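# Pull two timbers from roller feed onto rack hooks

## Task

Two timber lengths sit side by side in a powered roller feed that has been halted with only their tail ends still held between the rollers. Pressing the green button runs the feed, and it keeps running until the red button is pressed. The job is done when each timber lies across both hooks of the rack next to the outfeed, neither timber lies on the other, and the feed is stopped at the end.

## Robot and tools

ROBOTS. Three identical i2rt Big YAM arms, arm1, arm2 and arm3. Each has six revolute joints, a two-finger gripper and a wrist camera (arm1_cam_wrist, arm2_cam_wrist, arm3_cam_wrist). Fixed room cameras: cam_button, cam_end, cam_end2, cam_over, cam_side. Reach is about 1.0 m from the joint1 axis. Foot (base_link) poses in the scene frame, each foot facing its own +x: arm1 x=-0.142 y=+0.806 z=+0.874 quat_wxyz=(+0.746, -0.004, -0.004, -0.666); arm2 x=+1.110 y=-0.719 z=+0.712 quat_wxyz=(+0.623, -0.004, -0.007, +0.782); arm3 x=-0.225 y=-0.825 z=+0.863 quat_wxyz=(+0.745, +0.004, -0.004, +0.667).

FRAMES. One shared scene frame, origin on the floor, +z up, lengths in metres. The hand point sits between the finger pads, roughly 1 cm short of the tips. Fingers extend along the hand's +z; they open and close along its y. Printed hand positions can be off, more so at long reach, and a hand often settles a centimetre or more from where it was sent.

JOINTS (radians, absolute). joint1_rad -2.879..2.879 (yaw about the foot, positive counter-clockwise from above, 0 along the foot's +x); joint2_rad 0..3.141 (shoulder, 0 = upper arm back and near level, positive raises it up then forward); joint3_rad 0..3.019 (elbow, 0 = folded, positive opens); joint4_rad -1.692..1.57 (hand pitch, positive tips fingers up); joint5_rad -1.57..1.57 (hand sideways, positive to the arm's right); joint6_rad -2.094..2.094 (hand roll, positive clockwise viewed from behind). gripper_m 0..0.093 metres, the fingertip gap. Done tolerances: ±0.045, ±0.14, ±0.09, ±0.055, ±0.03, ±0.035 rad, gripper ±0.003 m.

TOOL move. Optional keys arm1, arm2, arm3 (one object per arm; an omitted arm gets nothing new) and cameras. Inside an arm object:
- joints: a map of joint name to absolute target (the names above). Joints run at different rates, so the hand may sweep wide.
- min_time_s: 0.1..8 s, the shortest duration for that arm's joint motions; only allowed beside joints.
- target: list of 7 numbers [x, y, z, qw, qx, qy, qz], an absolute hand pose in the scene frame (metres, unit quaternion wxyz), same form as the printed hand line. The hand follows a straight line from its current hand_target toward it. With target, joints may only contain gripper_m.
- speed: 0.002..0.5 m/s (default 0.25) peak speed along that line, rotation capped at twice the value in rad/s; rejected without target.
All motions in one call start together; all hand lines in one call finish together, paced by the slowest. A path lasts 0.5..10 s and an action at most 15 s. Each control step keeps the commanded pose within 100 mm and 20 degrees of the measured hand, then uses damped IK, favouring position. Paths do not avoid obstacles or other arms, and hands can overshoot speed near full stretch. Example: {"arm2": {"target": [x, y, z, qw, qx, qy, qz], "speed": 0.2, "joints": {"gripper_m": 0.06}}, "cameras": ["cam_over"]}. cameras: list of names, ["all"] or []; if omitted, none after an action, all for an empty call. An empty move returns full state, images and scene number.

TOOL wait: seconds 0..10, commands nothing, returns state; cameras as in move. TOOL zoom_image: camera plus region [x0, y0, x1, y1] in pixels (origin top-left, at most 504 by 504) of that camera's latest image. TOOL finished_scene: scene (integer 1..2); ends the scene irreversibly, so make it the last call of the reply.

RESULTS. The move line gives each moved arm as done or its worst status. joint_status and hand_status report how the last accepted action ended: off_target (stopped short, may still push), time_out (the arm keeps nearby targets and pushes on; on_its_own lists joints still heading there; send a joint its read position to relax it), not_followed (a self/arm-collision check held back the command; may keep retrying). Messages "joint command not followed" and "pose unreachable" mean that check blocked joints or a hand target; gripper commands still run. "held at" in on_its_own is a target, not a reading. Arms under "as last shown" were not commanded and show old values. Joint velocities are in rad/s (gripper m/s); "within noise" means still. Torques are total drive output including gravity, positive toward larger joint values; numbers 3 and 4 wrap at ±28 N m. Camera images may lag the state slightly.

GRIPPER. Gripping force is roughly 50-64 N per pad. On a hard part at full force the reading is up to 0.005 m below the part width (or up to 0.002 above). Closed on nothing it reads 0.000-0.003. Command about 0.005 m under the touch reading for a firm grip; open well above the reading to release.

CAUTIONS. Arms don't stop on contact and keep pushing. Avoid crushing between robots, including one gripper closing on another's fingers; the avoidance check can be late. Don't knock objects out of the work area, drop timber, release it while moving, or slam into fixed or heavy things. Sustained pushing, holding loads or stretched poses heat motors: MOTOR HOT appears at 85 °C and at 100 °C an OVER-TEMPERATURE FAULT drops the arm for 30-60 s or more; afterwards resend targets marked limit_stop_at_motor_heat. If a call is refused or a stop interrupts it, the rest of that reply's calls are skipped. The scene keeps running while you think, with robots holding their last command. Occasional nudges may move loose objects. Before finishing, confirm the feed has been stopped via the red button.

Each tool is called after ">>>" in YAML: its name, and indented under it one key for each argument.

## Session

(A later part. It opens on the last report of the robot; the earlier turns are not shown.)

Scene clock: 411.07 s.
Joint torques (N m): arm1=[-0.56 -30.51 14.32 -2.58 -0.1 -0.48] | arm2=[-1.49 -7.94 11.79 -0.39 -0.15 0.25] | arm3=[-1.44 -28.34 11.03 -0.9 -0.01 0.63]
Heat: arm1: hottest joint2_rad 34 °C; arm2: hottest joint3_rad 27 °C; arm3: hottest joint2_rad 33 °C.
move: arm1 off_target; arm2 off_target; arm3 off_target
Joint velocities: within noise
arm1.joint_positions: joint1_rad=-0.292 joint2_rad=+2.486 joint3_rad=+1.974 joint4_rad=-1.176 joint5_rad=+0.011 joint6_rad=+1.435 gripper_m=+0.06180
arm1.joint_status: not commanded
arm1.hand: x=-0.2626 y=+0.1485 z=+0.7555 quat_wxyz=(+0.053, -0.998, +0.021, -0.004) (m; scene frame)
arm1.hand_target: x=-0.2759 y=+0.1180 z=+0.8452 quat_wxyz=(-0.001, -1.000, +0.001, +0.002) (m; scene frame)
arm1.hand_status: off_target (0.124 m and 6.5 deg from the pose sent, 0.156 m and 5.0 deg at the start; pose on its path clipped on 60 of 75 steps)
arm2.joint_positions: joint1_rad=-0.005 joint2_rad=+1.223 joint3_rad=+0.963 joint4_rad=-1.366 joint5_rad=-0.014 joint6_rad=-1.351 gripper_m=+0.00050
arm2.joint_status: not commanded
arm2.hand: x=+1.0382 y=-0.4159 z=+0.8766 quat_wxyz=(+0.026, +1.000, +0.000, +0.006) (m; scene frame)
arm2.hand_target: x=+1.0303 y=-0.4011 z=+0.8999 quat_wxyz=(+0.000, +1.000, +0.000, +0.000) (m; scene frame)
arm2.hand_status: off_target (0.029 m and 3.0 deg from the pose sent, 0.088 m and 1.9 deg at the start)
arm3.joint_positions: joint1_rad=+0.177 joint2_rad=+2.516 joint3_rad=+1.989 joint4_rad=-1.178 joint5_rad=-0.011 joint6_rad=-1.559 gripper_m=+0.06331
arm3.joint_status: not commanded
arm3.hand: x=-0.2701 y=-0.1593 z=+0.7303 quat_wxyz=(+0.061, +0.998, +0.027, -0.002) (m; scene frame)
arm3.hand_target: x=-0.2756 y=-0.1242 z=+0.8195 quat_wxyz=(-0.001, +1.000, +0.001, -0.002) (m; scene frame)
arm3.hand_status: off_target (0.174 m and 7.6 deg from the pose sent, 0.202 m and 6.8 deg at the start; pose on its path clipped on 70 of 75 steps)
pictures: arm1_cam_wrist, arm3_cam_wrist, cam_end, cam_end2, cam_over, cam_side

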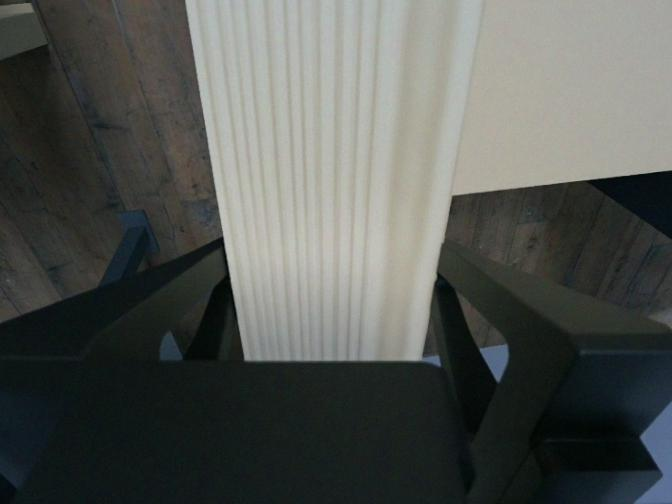

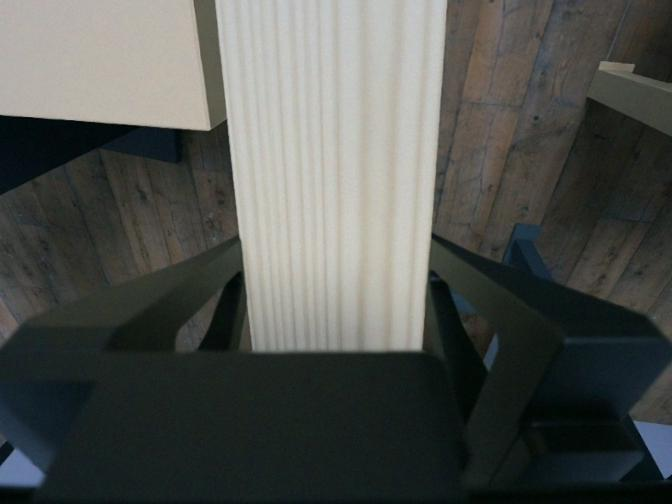

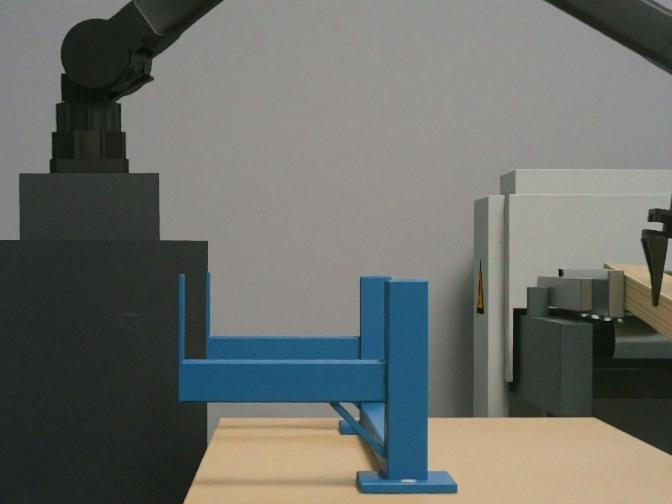

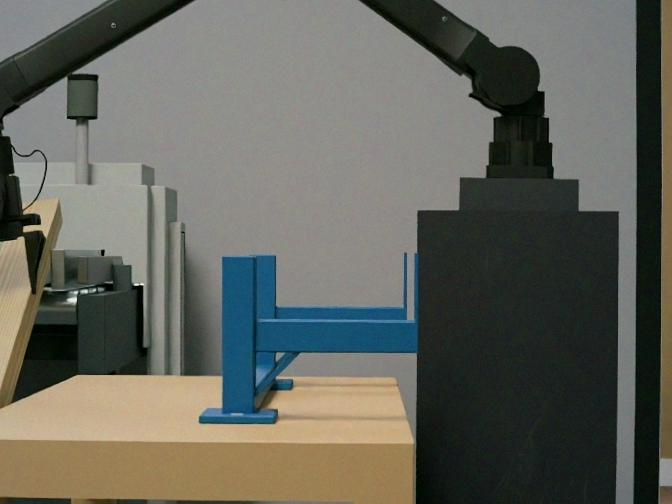

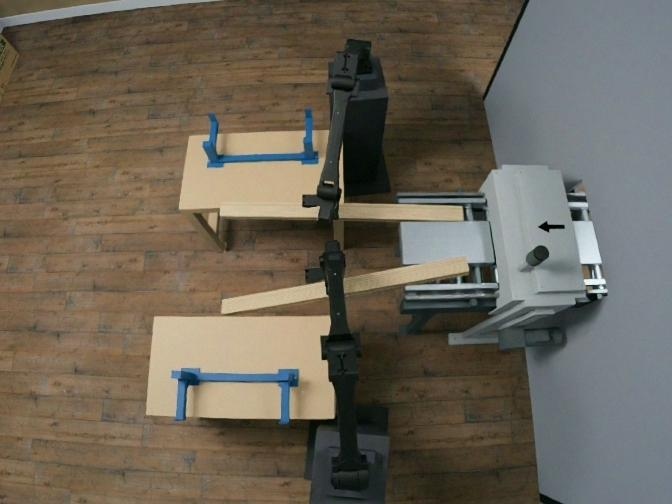

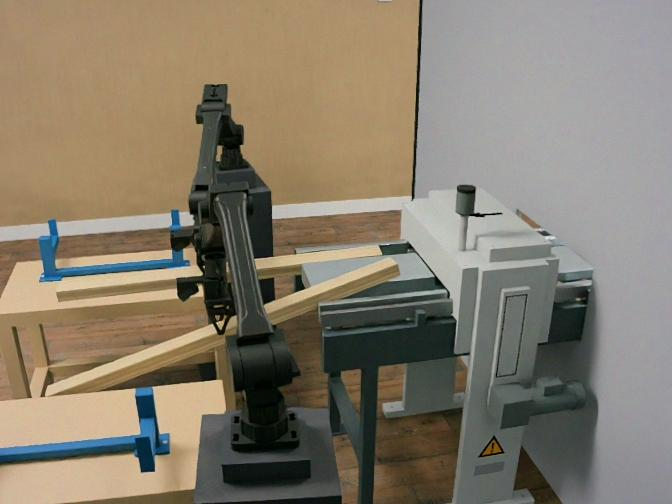

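>>> move:
  arm1: {"target":[-0.38,0.17,0.90,0,1,0,0],"speed":0.05}
  arm3: {"target":[-0.38,-0.14,0.90,0,0.992,0,-0.128],"speed":0.05}
  cameras: ["cam_over","cam_side","cam_end","cam_end2"]

Scene clock: 461.43 s.
Joint torques (N m): arm1=[0.21 -29.92 11.92 -1.09 -0.33 -0.09] | arm2=[-1.44 -7.94 11.79 -0.39 -0.15 0.25] | arm3=[-1.32 -27.81 10.8 -0.27 -0.67 0.15]
Heat: arm1: hottest joint2_rad 47 °C; arm2: hottest joint3_rad 35 °C; arm3: hottest joint2_rad 47 °C.
move: arm1 off_target; arm3 off_target
Joint velocities: within noise
arm1.joint_positions: joint1_rad=-0.465 joint2_rad=+2.362 joint3_rad=+1.921 joint4_rad=-1.252 joint5_rad=+0.016 joint6_rad=+1.228 gripper_m=+0.06180
arm1.joint_status: not commanded
arm1.hand: x=-0.3702 y=+0.1928 z=+0.8201 quat_wxyz=(+0.054, -0.998, +0.004, -0.014) (m; scene frame)
arm1.hand_target: x=-0.3789 y=+0.1730 z=+0.8976 quat_wxyz=(+0.000, -1.000, +0.000, +0.001) (m; scene frame)
arm1.hand_status: off_target (0.084 m and 6.4 deg from the pose sent, 0.188 m and 6.5 deg at the start)
arm2: as last shown
arm3.joint_positions: joint1_rad=+0.265 joint2_rad=+2.395 joint3_rad=+1.978 joint4_rad=-1.251 joint5_rad=-0.247 joint6_rad=-1.418 gripper_m=+0.06331
arm3.joint_status: not commanded
arm3.hand: x=-0.3695 y=-0.1671 z=+0.8123 quat_wxyz=(+0.060, +0.992, -0.004, -0.114) (m; scene frame)
arm3.hand_target: x=-0.3793 y=-0.1441 z=+0.8978 quat_wxyz=(+0.000, +0.992, +0.000, -0.129) (m; scene frame)
arm3.hand_status: off_target (0.092 m and 7.1 deg from the pose sent, 0.203 m and 16.3 deg at the start; pose on its path clipped on 4 of 98 steps)
pictures: cam_end, cam_end2, cam_over, cam_side

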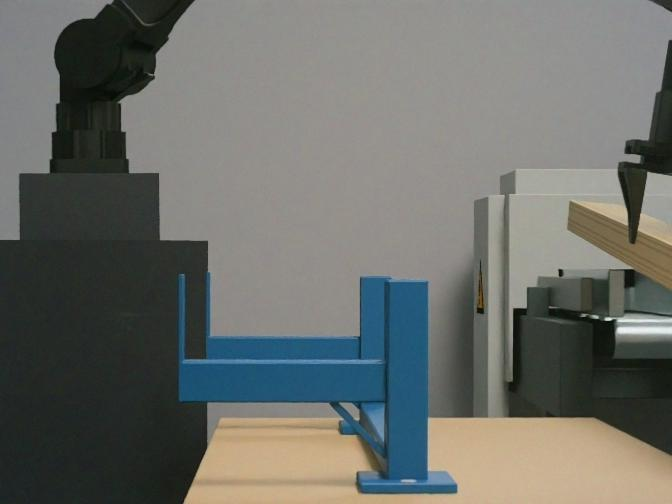

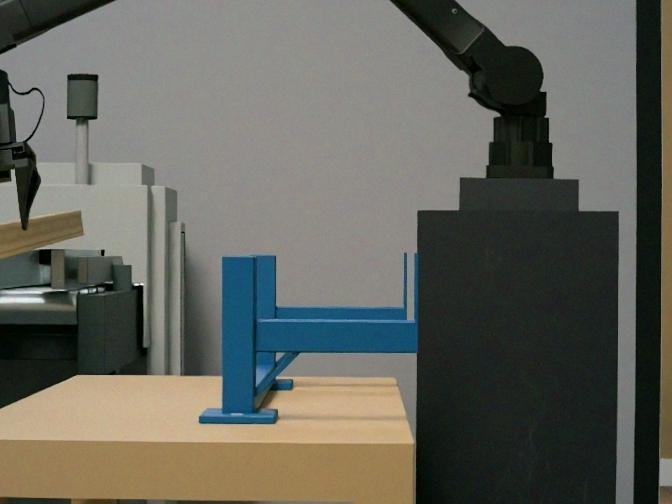

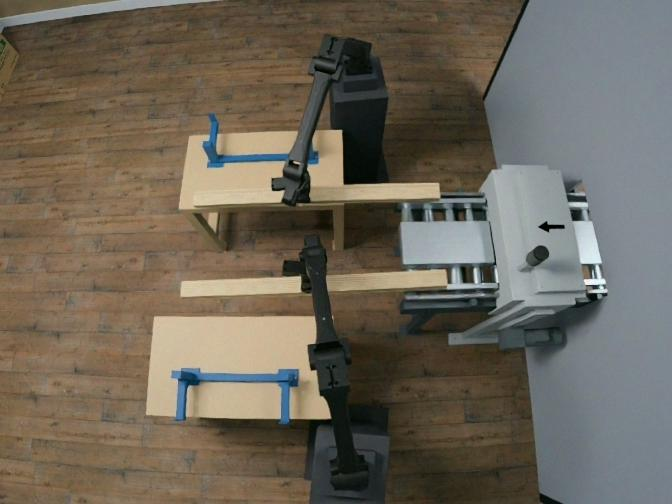

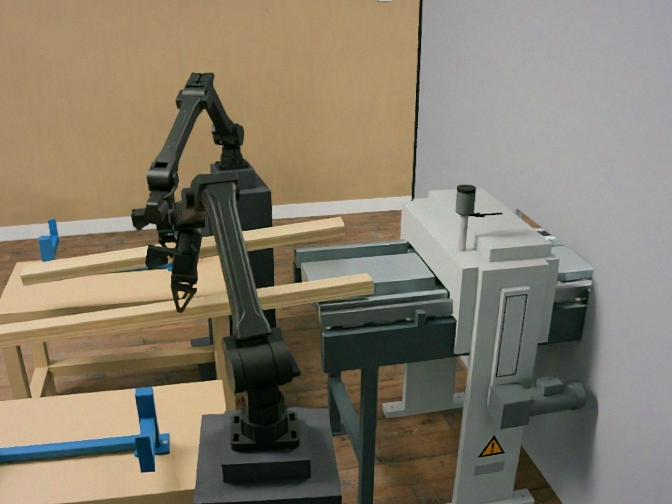

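>>> move:
  arm1: {"target":[-0.56,0.40,0.93,0,1,0,0],"speed":0.12}
  arm3: {"target":[-0.65,-0.40,0.93,0,0.992,0,-0.128],"speed":0.12}
  cameras: ["cam_over","cam_side","cam_end","cam_end2"]

Scene clock: 479.70 s.
Joint torques (N m): arm1=[1.14 -25.11 11.21 -0.35 -0.27 -0.1] | arm2=[-1.49 -7.94 11.78 -0.39 -0.16 0.25] | arm3=[-2.14 -22.36 9.98 0.98 -0.43 0.14]
Heat: arm1: hottest joint2_rad 44 °C; arm2: hottest joint3_rad 36 °C; arm3: hottest joint2_rad 45 °C.
move: arm1 off_target; arm3 off_target
Joint velocities: within noise
arm1.joint_positions: joint1_rad=-0.907 joint2_rad=+2.062 joint3_rad=+1.533 joint4_rad=-1.158 joint5_rad=+0.018 joint6_rad=+0.787 gripper_m=+0.06180
arm1.joint_status: not commanded
arm1.hand: x=-0.5448 y=+0.4155 z=+0.8715 quat_wxyz=(+0.041, -0.999, +0.004, -0.035) (m; scene frame)
arm1.hand_target: x=-0.5583 y=+0.4017 z=+0.9286 quat_wxyz=(+0.000, -1.000, +0.000, +0.000) (m; scene frame)
arm1.hand_status: off_target (0.062 m and 6.2 deg from the pose sent, 0.302 m and 6.4 deg at the start)
arm2: as last shown
arm3.joint_positions: joint1_rad=+0.842 joint2_rad=+2.002 joint3_rad=+1.439 joint4_rad=-0.976 joint5_rad=-0.195 joint6_rad=-0.835 gripper_m=+0.06331
arm3.joint_status: not commanded
arm3.hand: x=-0.6319 y=-0.4210 z=+0.8652 quat_wxyz=(+0.047, +0.995, +0.000, -0.083) (m; scene frame)
arm3.hand_target: x=-0.6481 y=-0.4023 z=+0.9292 quat_wxyz=(+0.000, +0.992, +0.000, -0.128) (m; scene frame)
arm3.hand_status: off_target (0.070 m and 7.5 deg from the pose sent, 0.383 m and 7.1 deg at the start)
pictures: cam_end, cam_end2, cam_over, cam_side

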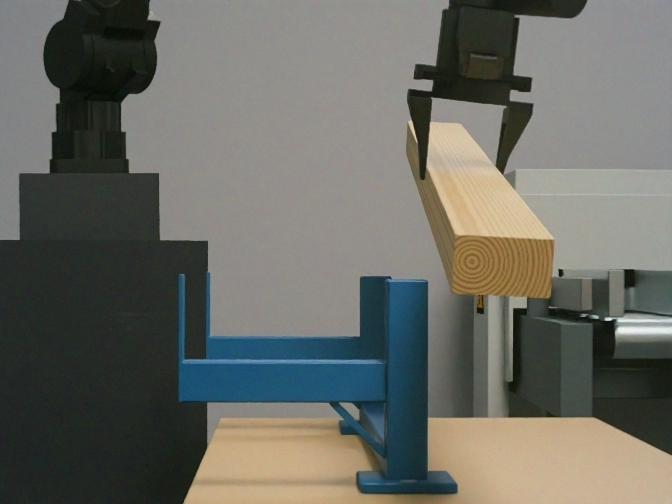

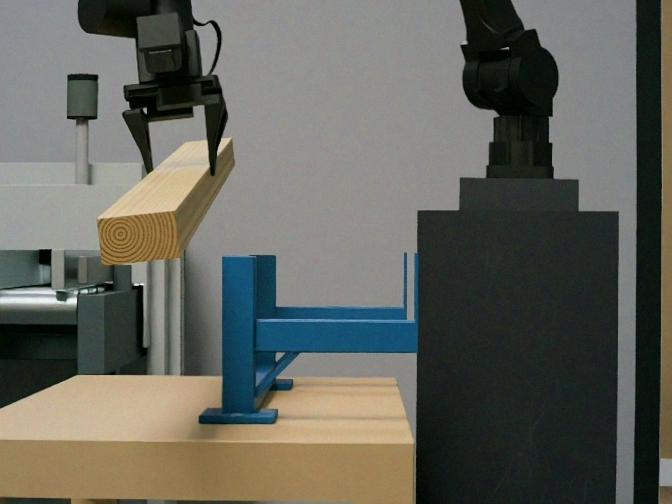

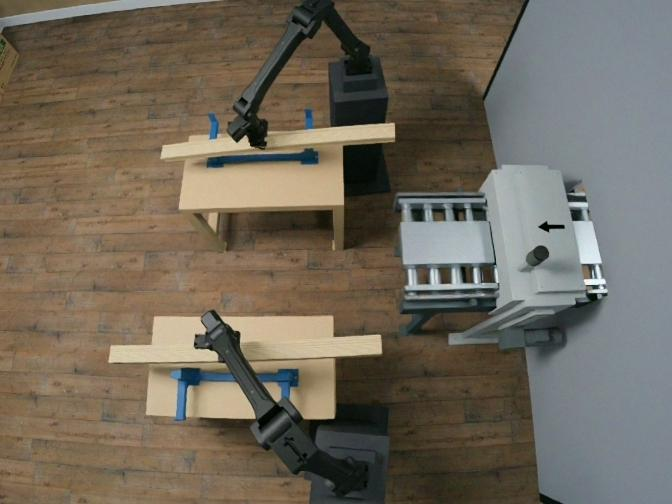

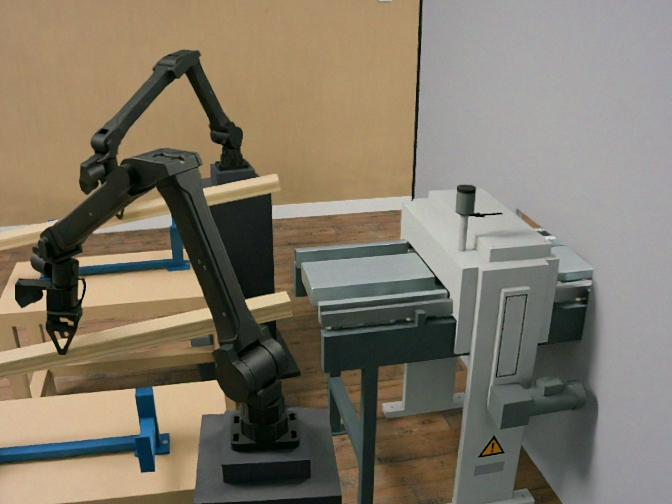

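>>> move:
  arm1: {"target":[-0.565,0.44,0.975,0,1,0,0],"speed":0.1}
  arm3: {"target":[-0.66,-0.43,0.98,0,0.990,0,-0.14],"speed":0.1}

>>> move:
  arm1: {"target":[-0.575,0.54,0.975,0,1,0,0],"speed":0.12}
  arm3: {"target":[-0.68,-0.545,0.98,0,0.990,0,-0.14],"speed":0.12}
  cameras: ["cam_over","cam_side","cam_end","cam_end2"]

Scene clock: 495.33 s.
Joint torques (N m): arm1=[0.44 -23 12.22 -1.05 -0.28 -0.11] | arm2=[-1.44 -7.94 11.78 -0.39 -0.15 0.25] | arm3=[-1.67 -20.72 11.51 0.46 -0.5 0.13]
Heat: arm1: hottest joint2_rad 44 °C; arm2: hottest joint3_rad 37 °C; arm3: hottest joint2_rad 44 °C.
move: arm1 off_target; arm3 off_target
Joint velocities: within noise
arm1.joint_positions: joint1_rad=-0.963 joint2_rad=+1.948 joint3_rad=+1.501 joint4_rad=-1.214 joint5_rad=+0.018 joint6_rad=+0.730 gripper_m=+0.06180
arm1.joint_status: not commanded
arm1.hand: x=-0.5549 y=+0.4492 z=+0.9227 quat_wxyz=(+0.031, -0.999, +0.004, -0.028) (m; scene frame)
arm1.hand_target: x=-0.5637 y=+0.4413 z=+0.9737 quat_wxyz=(+0.000, -1.000, +0.000, +0.000) (m; scene frame)
arm1.hand_status: off_target (0.054 m and 4.8 deg from the pose sent, 0.108 m and 6.2 deg at the start)
arm2: as last shown
arm3.joint_positions: joint1_rad=+0.879 joint2_rad=+1.895 joint3_rad=+1.418 joint4_rad=-1.025 joint5_rad=-0.203 joint6_rad=-0.788 gripper_m=+0.06331
arm3.joint_status: not commanded
arm3.hand: x=-0.6411 y=-0.4447 z=+0.9162 quat_wxyz=(+0.040, +0.995, -0.003, -0.096) (m; scene frame)
arm3.hand_target: x=-0.6577 y=-0.4323 z=+0.9792 quat_wxyz=(+0.000, +0.990, +0.000, -0.140) (m; scene frame)
arm3.hand_status: off_target (0.068 m and 6.8 deg from the pose sent, 0.119 m and 8.5 deg at the start)
pictures: none

Scene clock: 497.20 s.
Joint torques (N m): arm1=[0.09 -21.19 11.4 -0.12 -0.29 -0.1] | arm2=[-1.44 -7.94 11.79 -0.39 -0.16 0.25] | arm3=[-1.73 -18.84 10.51 1.26 -0.45 0.13]
Heat: arm1: hottest joint2_rad 44 °C; arm2: hottest joint3_rad 37 °C; arm3: hottest joint2_rad 43 °C.
move: arm1 off_target; arm3 off_target
Joint velocities: within noise
arm1.joint_positions: joint1_rad=-1.121 joint2_rad=+1.824 joint3_rad=+1.328 joint4_rad=-1.182 joint5_rad=+0.019 joint6_rad=+0.569 gripper_m=+0.06180
arm1.joint_status: not commanded
arm1.hand: x=-0.5599 y=+0.5479 z=+0.9279 quat_wxyz=(+0.031, -0.999, +0.002, -0.041) (m; scene frame)
arm1.hand_target: x=-0.5735 y=+0.5410 z=+0.9741 quat_wxyz=(+0.000, -1.000, +0.000, +0.000) (m; scene frame)
arm1.hand_status: off_target (0.050 m and 5.9 deg from the pose sent, 0.107 m and 4.8 deg at the start)
arm2: as last shown
arm3.joint_positions: joint1_rad=+1.071 joint2_rad=+1.746 joint3_rad=+1.229 joint4_rad=-0.959 joint5_rad=-0.167 joint6_rad=-0.597 gripper_m=+0.06331
arm3.joint_status: not commanded
arm3.hand: x=-0.6590 y=-0.5569 z=+0.9239 quat_wxyz=(+0.036, +0.996, -0.002, -0.086) (m; scene frame)
arm3.hand_target: x=-0.6778 y=-0.5466 z=+0.9795 quat_wxyz=(+0.001, +0.990, +0.000, -0.140) (m; scene frame)
arm3.hand_status: off_target (0.061 m and 7.5 deg from the pose sent, 0.125 m and 6.8 deg at the start)
pictures: cam_end, cam_end2, cam_over, cam_side

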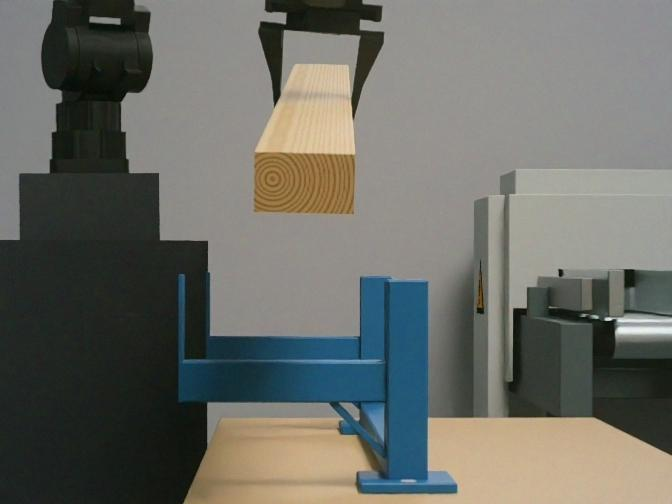

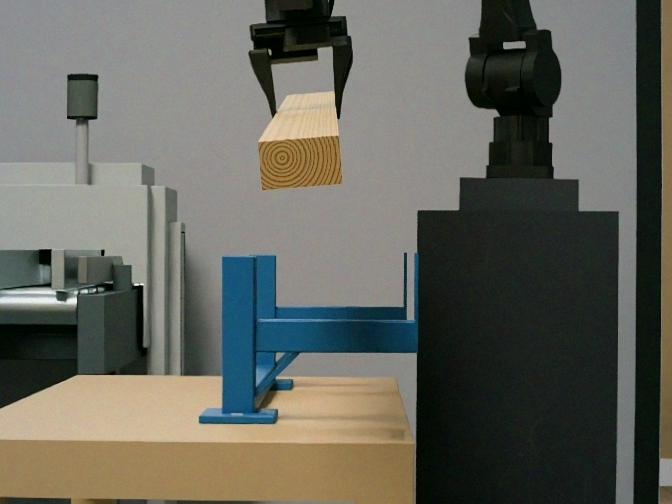

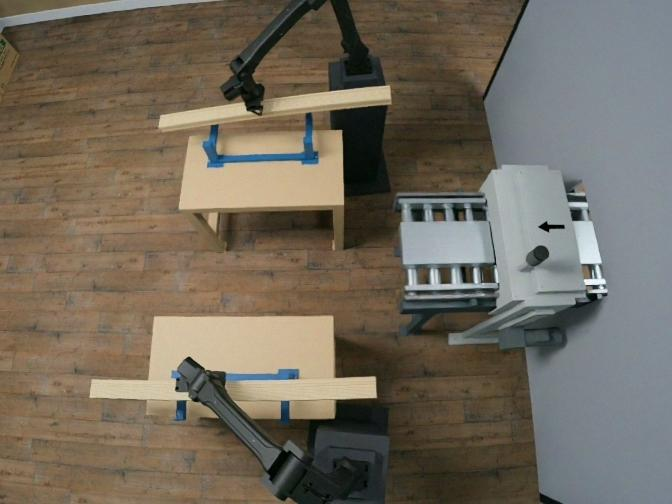

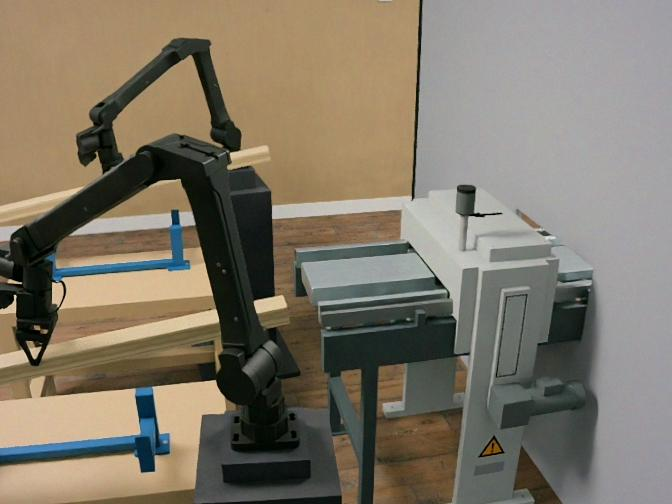

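>>> move:
  arm1: {"target":[-0.575,0.545,0.80,0,1,0,0],"speed":0.1}
  arm3: {"target":[-0.68,-0.55,0.805,0,0.995,0,-0.1],"speed":0.1}

>>> move:
  arm1: {"target":[-0.575,0.545,0.755,0,1,0,0],"speed":0.04}
  arm3: {"target":[-0.68,-0.55,0.755,0,0.999,0,-0.04],"speed":0.04}
  cameras: ["cam_over","cam_side","cam_end","cam_end2","arm1_cam_wrist","arm3_cam_wrist"]

Scene clock: 512.83 s.
Joint torques (N m): arm1=[-0.38 -18.9 8.38 0.01 -0.24 -0.09] | arm2=[-1.44 -7.94 11.79 -0.39 -0.16 0.25] | arm3=[-1.2 -17.38 7.68 1.24 -0.31 0.14]
Heat: arm1: hottest joint2_rad 40 °C; arm2: hottest joint3_rad 38 °C; arm3: hottest joint2_rad 39 °C.
move: arm1 off_target; arm3 off_target
Joint velocities: within noise
arm1.joint_positions: joint1_rad=-1.129 joint2_rad=+2.039 joint3_rad=+1.175 joint4_rad=-0.770 joint5_rad=+0.018 joint6_rad=+0.556 gripper_m=+0.06180
arm1.joint_status: not commanded
arm1.hand: x=-0.5563 y=+0.5523 z=+0.7760 quat_wxyz=(+0.018, -1.000, +0.000, -0.023) (m; scene frame)
arm1.hand_target: x=-0.5745 y=+0.5455 z=+0.7999 quat_wxyz=(+0.000, -1.000, +0.000, +0.000) (m; scene frame)
arm1.hand_status: off_target (0.031 m and 3.3 deg from the pose sent, 0.129 m and 5.9 deg at the start)
arm2: as last shown
arm3.joint_positions: joint1_rad=+1.092 joint2_rad=+1.991 joint3_rad=+1.124 joint4_rad=-0.616 joint5_rad=-0.118 joint6_rad=-0.580 gripper_m=+0.06331
arm3.joint_status: not commanded
arm3.hand: x=-0.6575 y=-0.5587 z=+0.7770 quat_wxyz=(+0.019, +0.997, -0.002, -0.069) (m; scene frame)
arm3.hand_target: x=-0.6794 y=-0.5505 z=+0.8053 quat_wxyz=(+0.000, +0.995, +0.000, -0.100) (m; scene frame)
arm3.hand_status: off_target (0.037 m and 4.2 deg from the pose sent, 0.121 m and 4.4 deg at the start)
pictures: none

Scene clock: 514.87 s.
Joint torques (N m): arm1=[0.09 -17.44 7.46 0.7 0.01 0] | arm2=[-1.49 -7.94 11.78 -0.39 -0.16 0.25] | arm3=[-1.14 -12.81 10.52 0.76 -0.06 0.14]
Heat: arm1: hottest joint2_rad 40 °C; arm2: hottest joint3_rad 38 °C; arm3: hottest joint2_rad 38 °C.
move: arm1 off_target; arm3 off_target
Joint velocities: within noise
arm1.joint_positions: joint1_rad=-1.134 joint2_rad=+2.104 joint3_rad=+1.175 joint4_rad=-0.691 joint5_rad=+0.011 joint6_rad=+0.544 gripper_m=+0.06180
arm1.joint_status: not commanded
arm1.hand: x=-0.5599 y=+0.5511 z=+0.7447 quat_wxyz=(+0.011, -1.000, -0.003, -0.019) (m; scene frame)
arm1.hand_target: x=-0.5748 y=+0.5453 z=+0.7553 quat_wxyz=(+0.000, -1.000, +0.000, +0.000) (m; scene frame)
arm1.hand_status: off_target (0.019 m and 2.5 deg from the pose sent, 0.029 m and 3.3 deg at the start)
arm2: as last shown
arm3.joint_positions: joint1_rad=+1.115 joint2_rad=+2.064 joint3_rad=+1.148 joint4_rad=-0.651 joint5_rad=-0.057 joint6_rad=-0.565 gripper_m=+0.06331
arm3.joint_status: not commanded
arm3.hand: x=-0.6471 y=-0.5659 z=+0.7471 quat_wxyz=(+0.017, +1.000, +0.000, -0.017) (m; scene frame)
arm3.hand_target: x=-0.6786 y=-0.5510 z=+0.7567 quat_wxyz=(+0.000, +0.999, +0.000, -0.041) (m; scene frame)
arm3.hand_status: off_target (0.037 m and 3.3 deg from the pose sent, 0.033 m and 3.9 deg at the start)
pictures: arm1_cam_wrist, arm3_cam_wrist, cam_end, cam_end2, cam_over, cam_side

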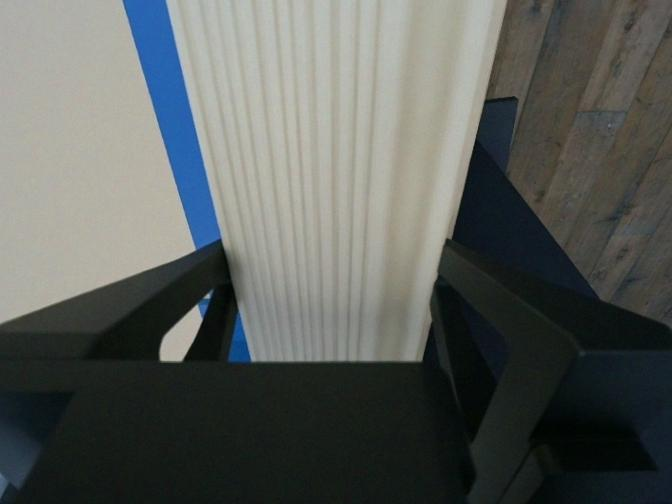

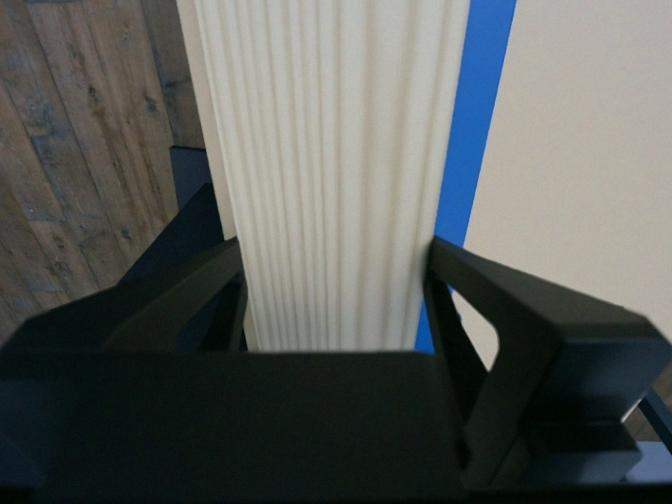

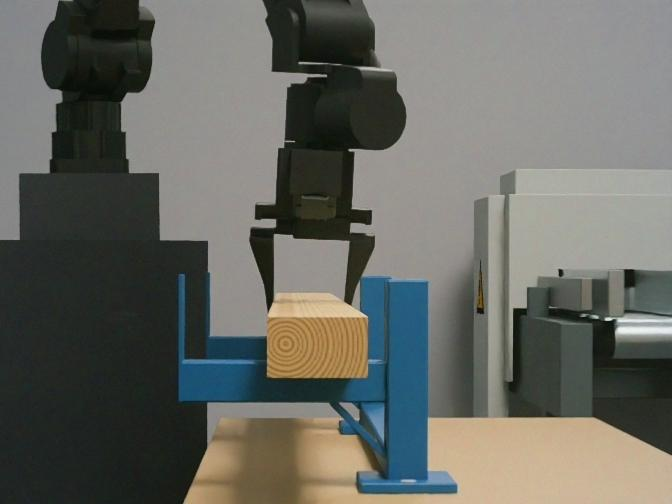

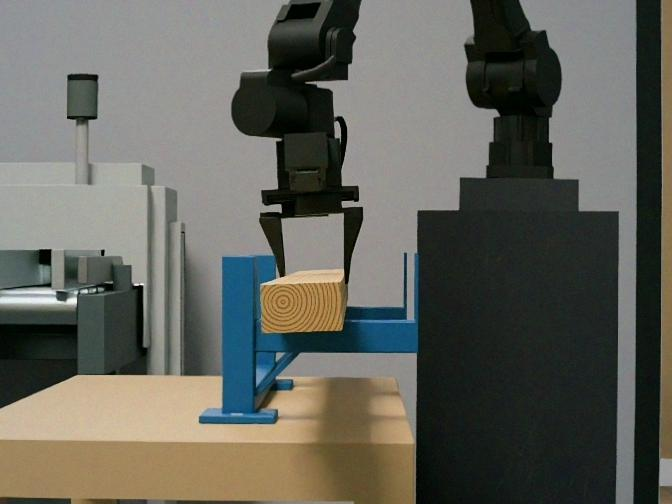

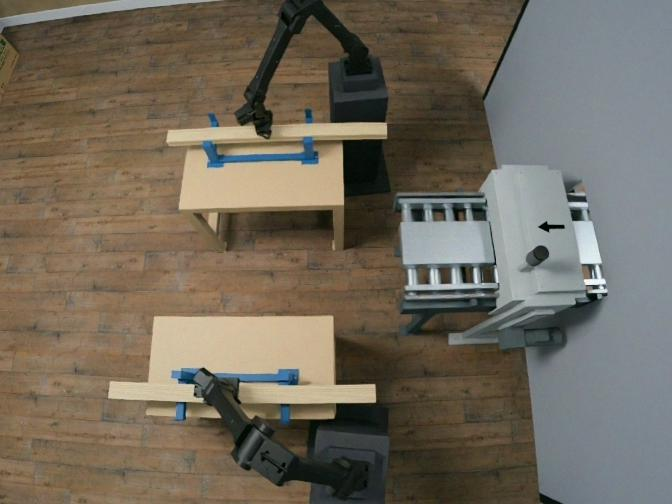

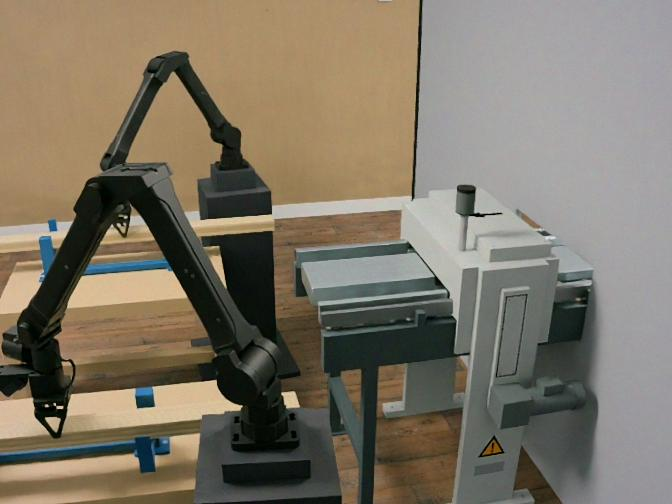

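>>> move:
  arm1: {"target":[-0.572,0.547,0.735,0,1,0,0],"speed":0.03}
  arm3: {"target":[-0.66,-0.557,0.742,0,1,0,0],"speed":0.03}
  cameras: ["cam_end","cam_end2","cam_side"]

Scene clock: 530.87 s.
Joint torques (N m): arm1=[-0.15 -14.51 6.95 2.28 0.02 0.01] | arm2=[-1.44 -7.88 11.79 -0.39 -0.15 0.25] | arm3=[-1.85 -12.04 8.88 0.43 0.14 0.1]
Heat: arm1: hottest joint2_rad 39 °C; arm2: hottest joint3_rad 39 °C; arm3: hottest joint3_rad 38 °C.
move: arm1 off_target; arm3 off_target
Joint velocities: within noise
arm1.joint_positions: joint1_rad=-1.134 joint2_rad=+2.104 joint3_rad=+1.170 joint4_rad=-0.680 joint5_rad=+0.010 joint6_rad=+0.544 gripper_m=+0.06180
arm1.joint_status: not commanded
arm1.hand: x=-0.5597 y=+0.5512 z=+0.7434 quat_wxyz=(+0.010, -1.000, -0.003, -0.016) (m; scene frame)
arm1.hand_target: x=-0.5717 y=+0.5472 z=+0.7357 quat_wxyz=(+0.000, -1.000, +0.000, +0.000) (m; scene frame)
arm1.hand_status: off_target (0.015 m and 2.2 deg from the pose sent, 0.016 m and 2.5 deg at the start)
arm2: as last shown
arm3.joint_positions: joint1_rad=+1.128 joint2_rad=+2.072 joint3_rad=+1.161 joint4_rad=-0.676 joint5_rad=-0.019 joint6_rad=-0.557 gripper_m=+0.06331
arm3.joint_status: not commanded
arm3.hand: x=-0.6460 y=-0.5668 z=+0.7457 quat_wxyz=(+0.006, +1.000, +0.002, +0.002) (m; scene frame)
arm3.hand_target: x=-0.6594 y=-0.5574 z=+0.7423 quat_wxyz=(+0.000, +1.000, +0.000, +0.000) (m; scene frame)
arm3.hand_status: off_target (0.018 m and 0.8 deg from the pose sent, 0.016 m and 2.7 deg at the start)
pictures: cam_end, cam_end2, cam_side

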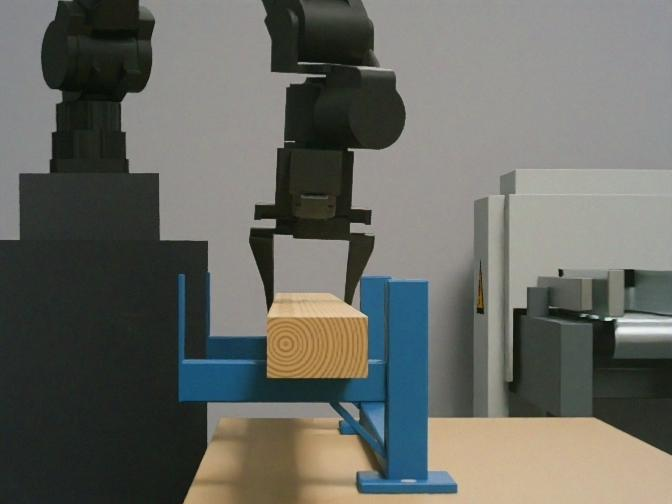

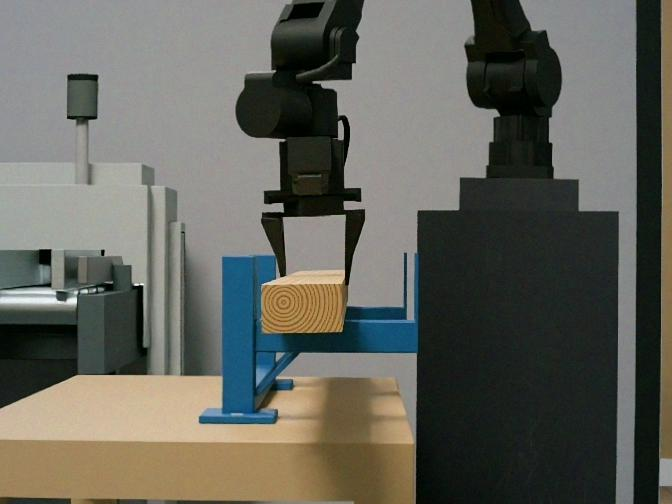

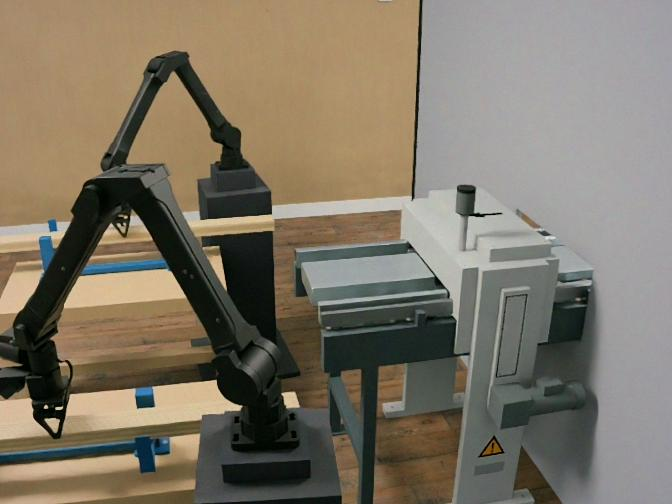

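>>> move:
  arm1: {"joints":{"gripper_m":0.085}}
  arm3: {"joints":{"gripper_m":0.085}}

>>> move:
  arm1: {"target":[-0.565,0.55,0.87,0,1,0,0],"speed":0.15}
  arm3: {"target":[-0.652,-0.565,0.87,0,1,0,0],"speed":0.15}
  cameras: ["cam_end","cam_end2","cam_over","cam_side","cam_button"]

Scene clock: 538.50 s.
Joint torques (N m): arm1=[0.03 -14.8 7.05 0.7 0.03 0] | arm2=[-1.49 -7.94 11.78 -0.38 -0.16 0.25] | arm3=[-1.9 -12.69 8.14 0.46 -0.03 0.1]
Heat: arm1: hottest joint2_rad 38 °C; arm2: hottest joint3_rad 39 °C; arm3: hottest joint3_rad 39 °C.
move: arm1 done; arm3 done
Joint velocities: within noise
arm1.joint_positions: joint1_rad=-1.134 joint2_rad=+2.106 joint3_rad=+1.169 joint4_rad=-0.642 joint5_rad=+0.010 joint6_rad=+0.543 gripper_m=+0.08489
arm1.joint_status: all done
arm1.hand: x=-0.5668 y=+0.5468 z=+0.7421 quat_wxyz=(+0.001, -1.000, -0.003, -0.002) (m; scene frame)
arm1.hand_target: x=-0.5715 y=+0.5472 z=+0.7356 quat_wxyz=(+0.000, -1.000, +0.000, +0.000) (m; scene frame)
arm1.hand_status: not commanded
arm2.joint_positions: joint1_rad=-0.005 joint2_rad=+1.223 joint3_rad=+0.963 joint4_rad=-1.366 joint5_rad=-0.014 joint6_rad=-1.351 gripper_m=+0.00050
arm2.joint_status: not commanded
arm2.hand: x=+1.0382 y=-0.4159 z=+0.8766 quat_wxyz=(+0.026, +1.000, +0.000, +0.006) (m; scene frame)
arm2.hand_target: x=+1.0303 y=-0.4011 z=+0.8999 quat_wxyz=(+0.000, +1.000, +0.000, +0.000) (m; scene frame)
arm2.hand_status: not commanded
arm3.joint_positions: joint1_rad=+1.128 joint2_rad=+2.081 joint3_rad=+1.172 joint4_rad=-0.676 joint5_rad=-0.014 joint6_rad=-0.557 gripper_m=+0.08491
arm3.joint_status: all done
arm3.hand: x=-0.6487 y=-0.5641 z=+0.7442 quat_wxyz=(+0.004, +1.000, +0.002, +0.003) (m; scene frame)
arm3.hand_target: x=-0.6593 y=-0.5573 z=+0.7423 quat_wxyz=(+0.000, +1.000, +0.000, +0.000) (m; scene frame)
arm3.hand_status: not commanded
pictures: none

Scene clock: 540.17 s.
Joint torques (N m): arm1=[0.44 -15.03 10.52 -0.27 0.02 0.06] | arm2=[-1.49 -7.88 11.79 -0.39 -0.16 0.25] | arm3=[-1.61 -13.16 9.91 0.25 -0.03 0.12]
Heat: arm1: hottest joint2_rad 37 °C; arm2: hottest joint3_rad 39 °C; arm3: hottest joint3_rad 39 °C.
move: arm1 off_target; arm3 off_target
Joint velocities: within noise
arm1.joint_positions: joint1_rad=-1.134 joint2_rad=+1.859 joint3_rad=+1.169 joint4_rad=-0.910 joint5_rad=+0.010 joint6_rad=+0.543 gripper_m=+0.08494
arm1.joint_status: not commanded
arm1.hand: x=-0.5537 y=+0.5563 z=+0.8596 quat_wxyz=(+0.006, -1.000, -0.003, -0.010) (m; scene frame)
arm1.hand_target: x=-0.5646 y=+0.5502 z=+0.8702 quat_wxyz=(+0.000, -1.000, +0.000, +0.000) (m; scene frame)
arm1.hand_status: off_target (0.017 m and 1.4 deg from the pose sent, 0.128 m and 0.4 deg at the start)
arm2: as last shown
arm3.joint_positions: joint1_rad=+1.128 joint2_rad=+1.851 joint3_rad=+1.185 joint4_rad=-0.942 joint5_rad=-0.014 joint6_rad=-0.557 gripper_m=+0.08496
arm3.joint_status: not commanded
arm3.hand: x=-0.6366 y=-0.5730 z=+0.8575 quat_wxyz=(+0.010, +1.000, +0.002, +0.013) (m; scene frame)
arm3.hand_target: x=-0.6516 y=-0.5652 z=+0.8704 quat_wxyz=(+0.000, +1.000, +0.000, +0.000) (m; scene frame)
arm3.hand_status: off_target (0.021 m and 1.8 deg from the pose sent, 0.126 m and 0.6 deg at the start)
pictures: cam_button, cam_end, cam_end2, cam_over, cam_side

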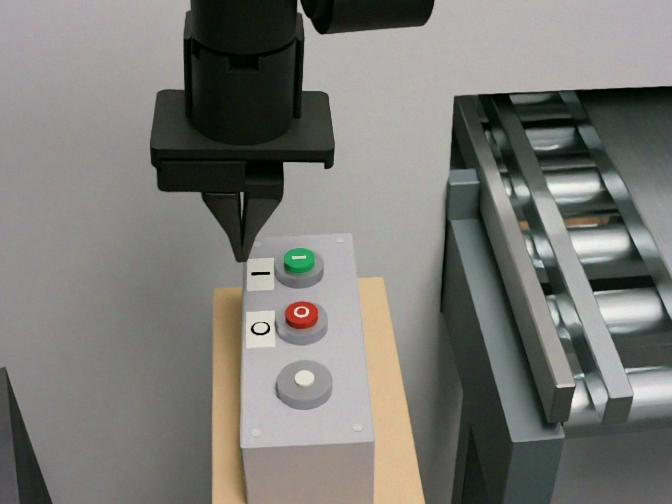

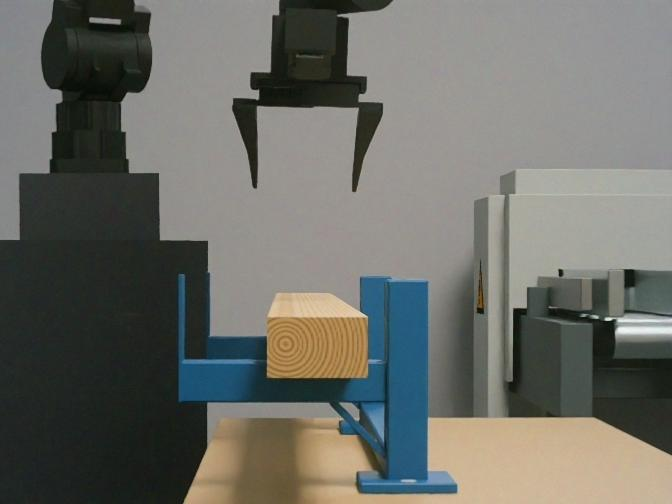

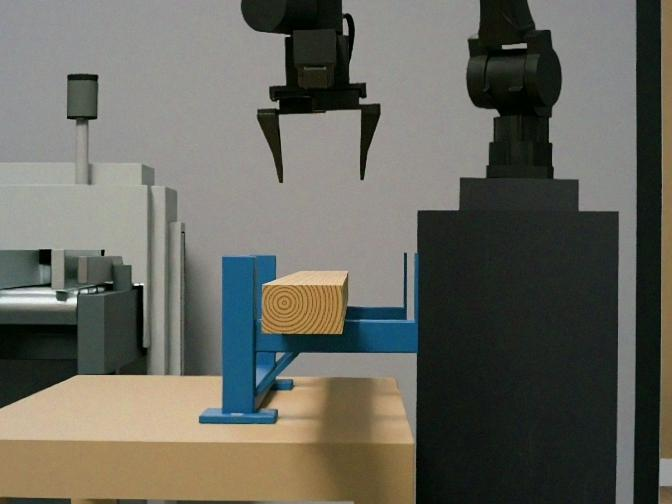

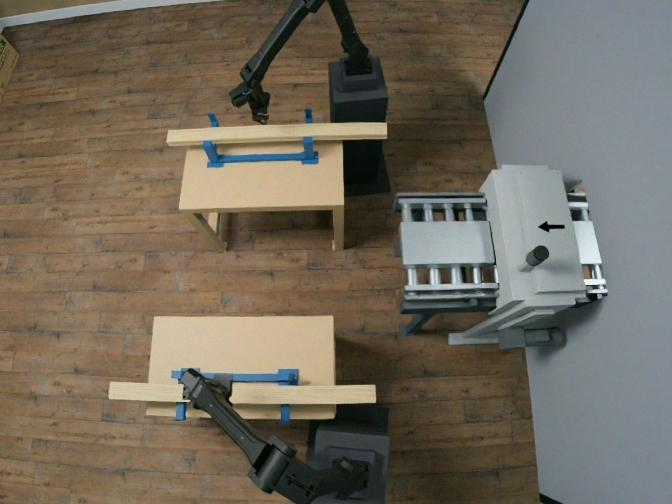

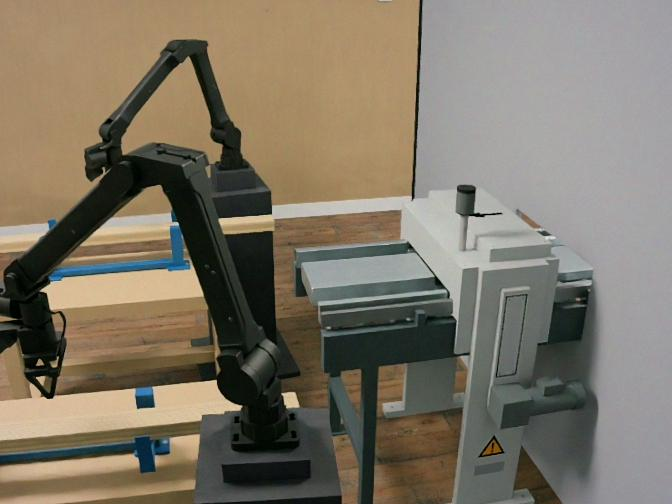

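>>> finished_scene:
  scene: 1

The scene is finished: the task was done.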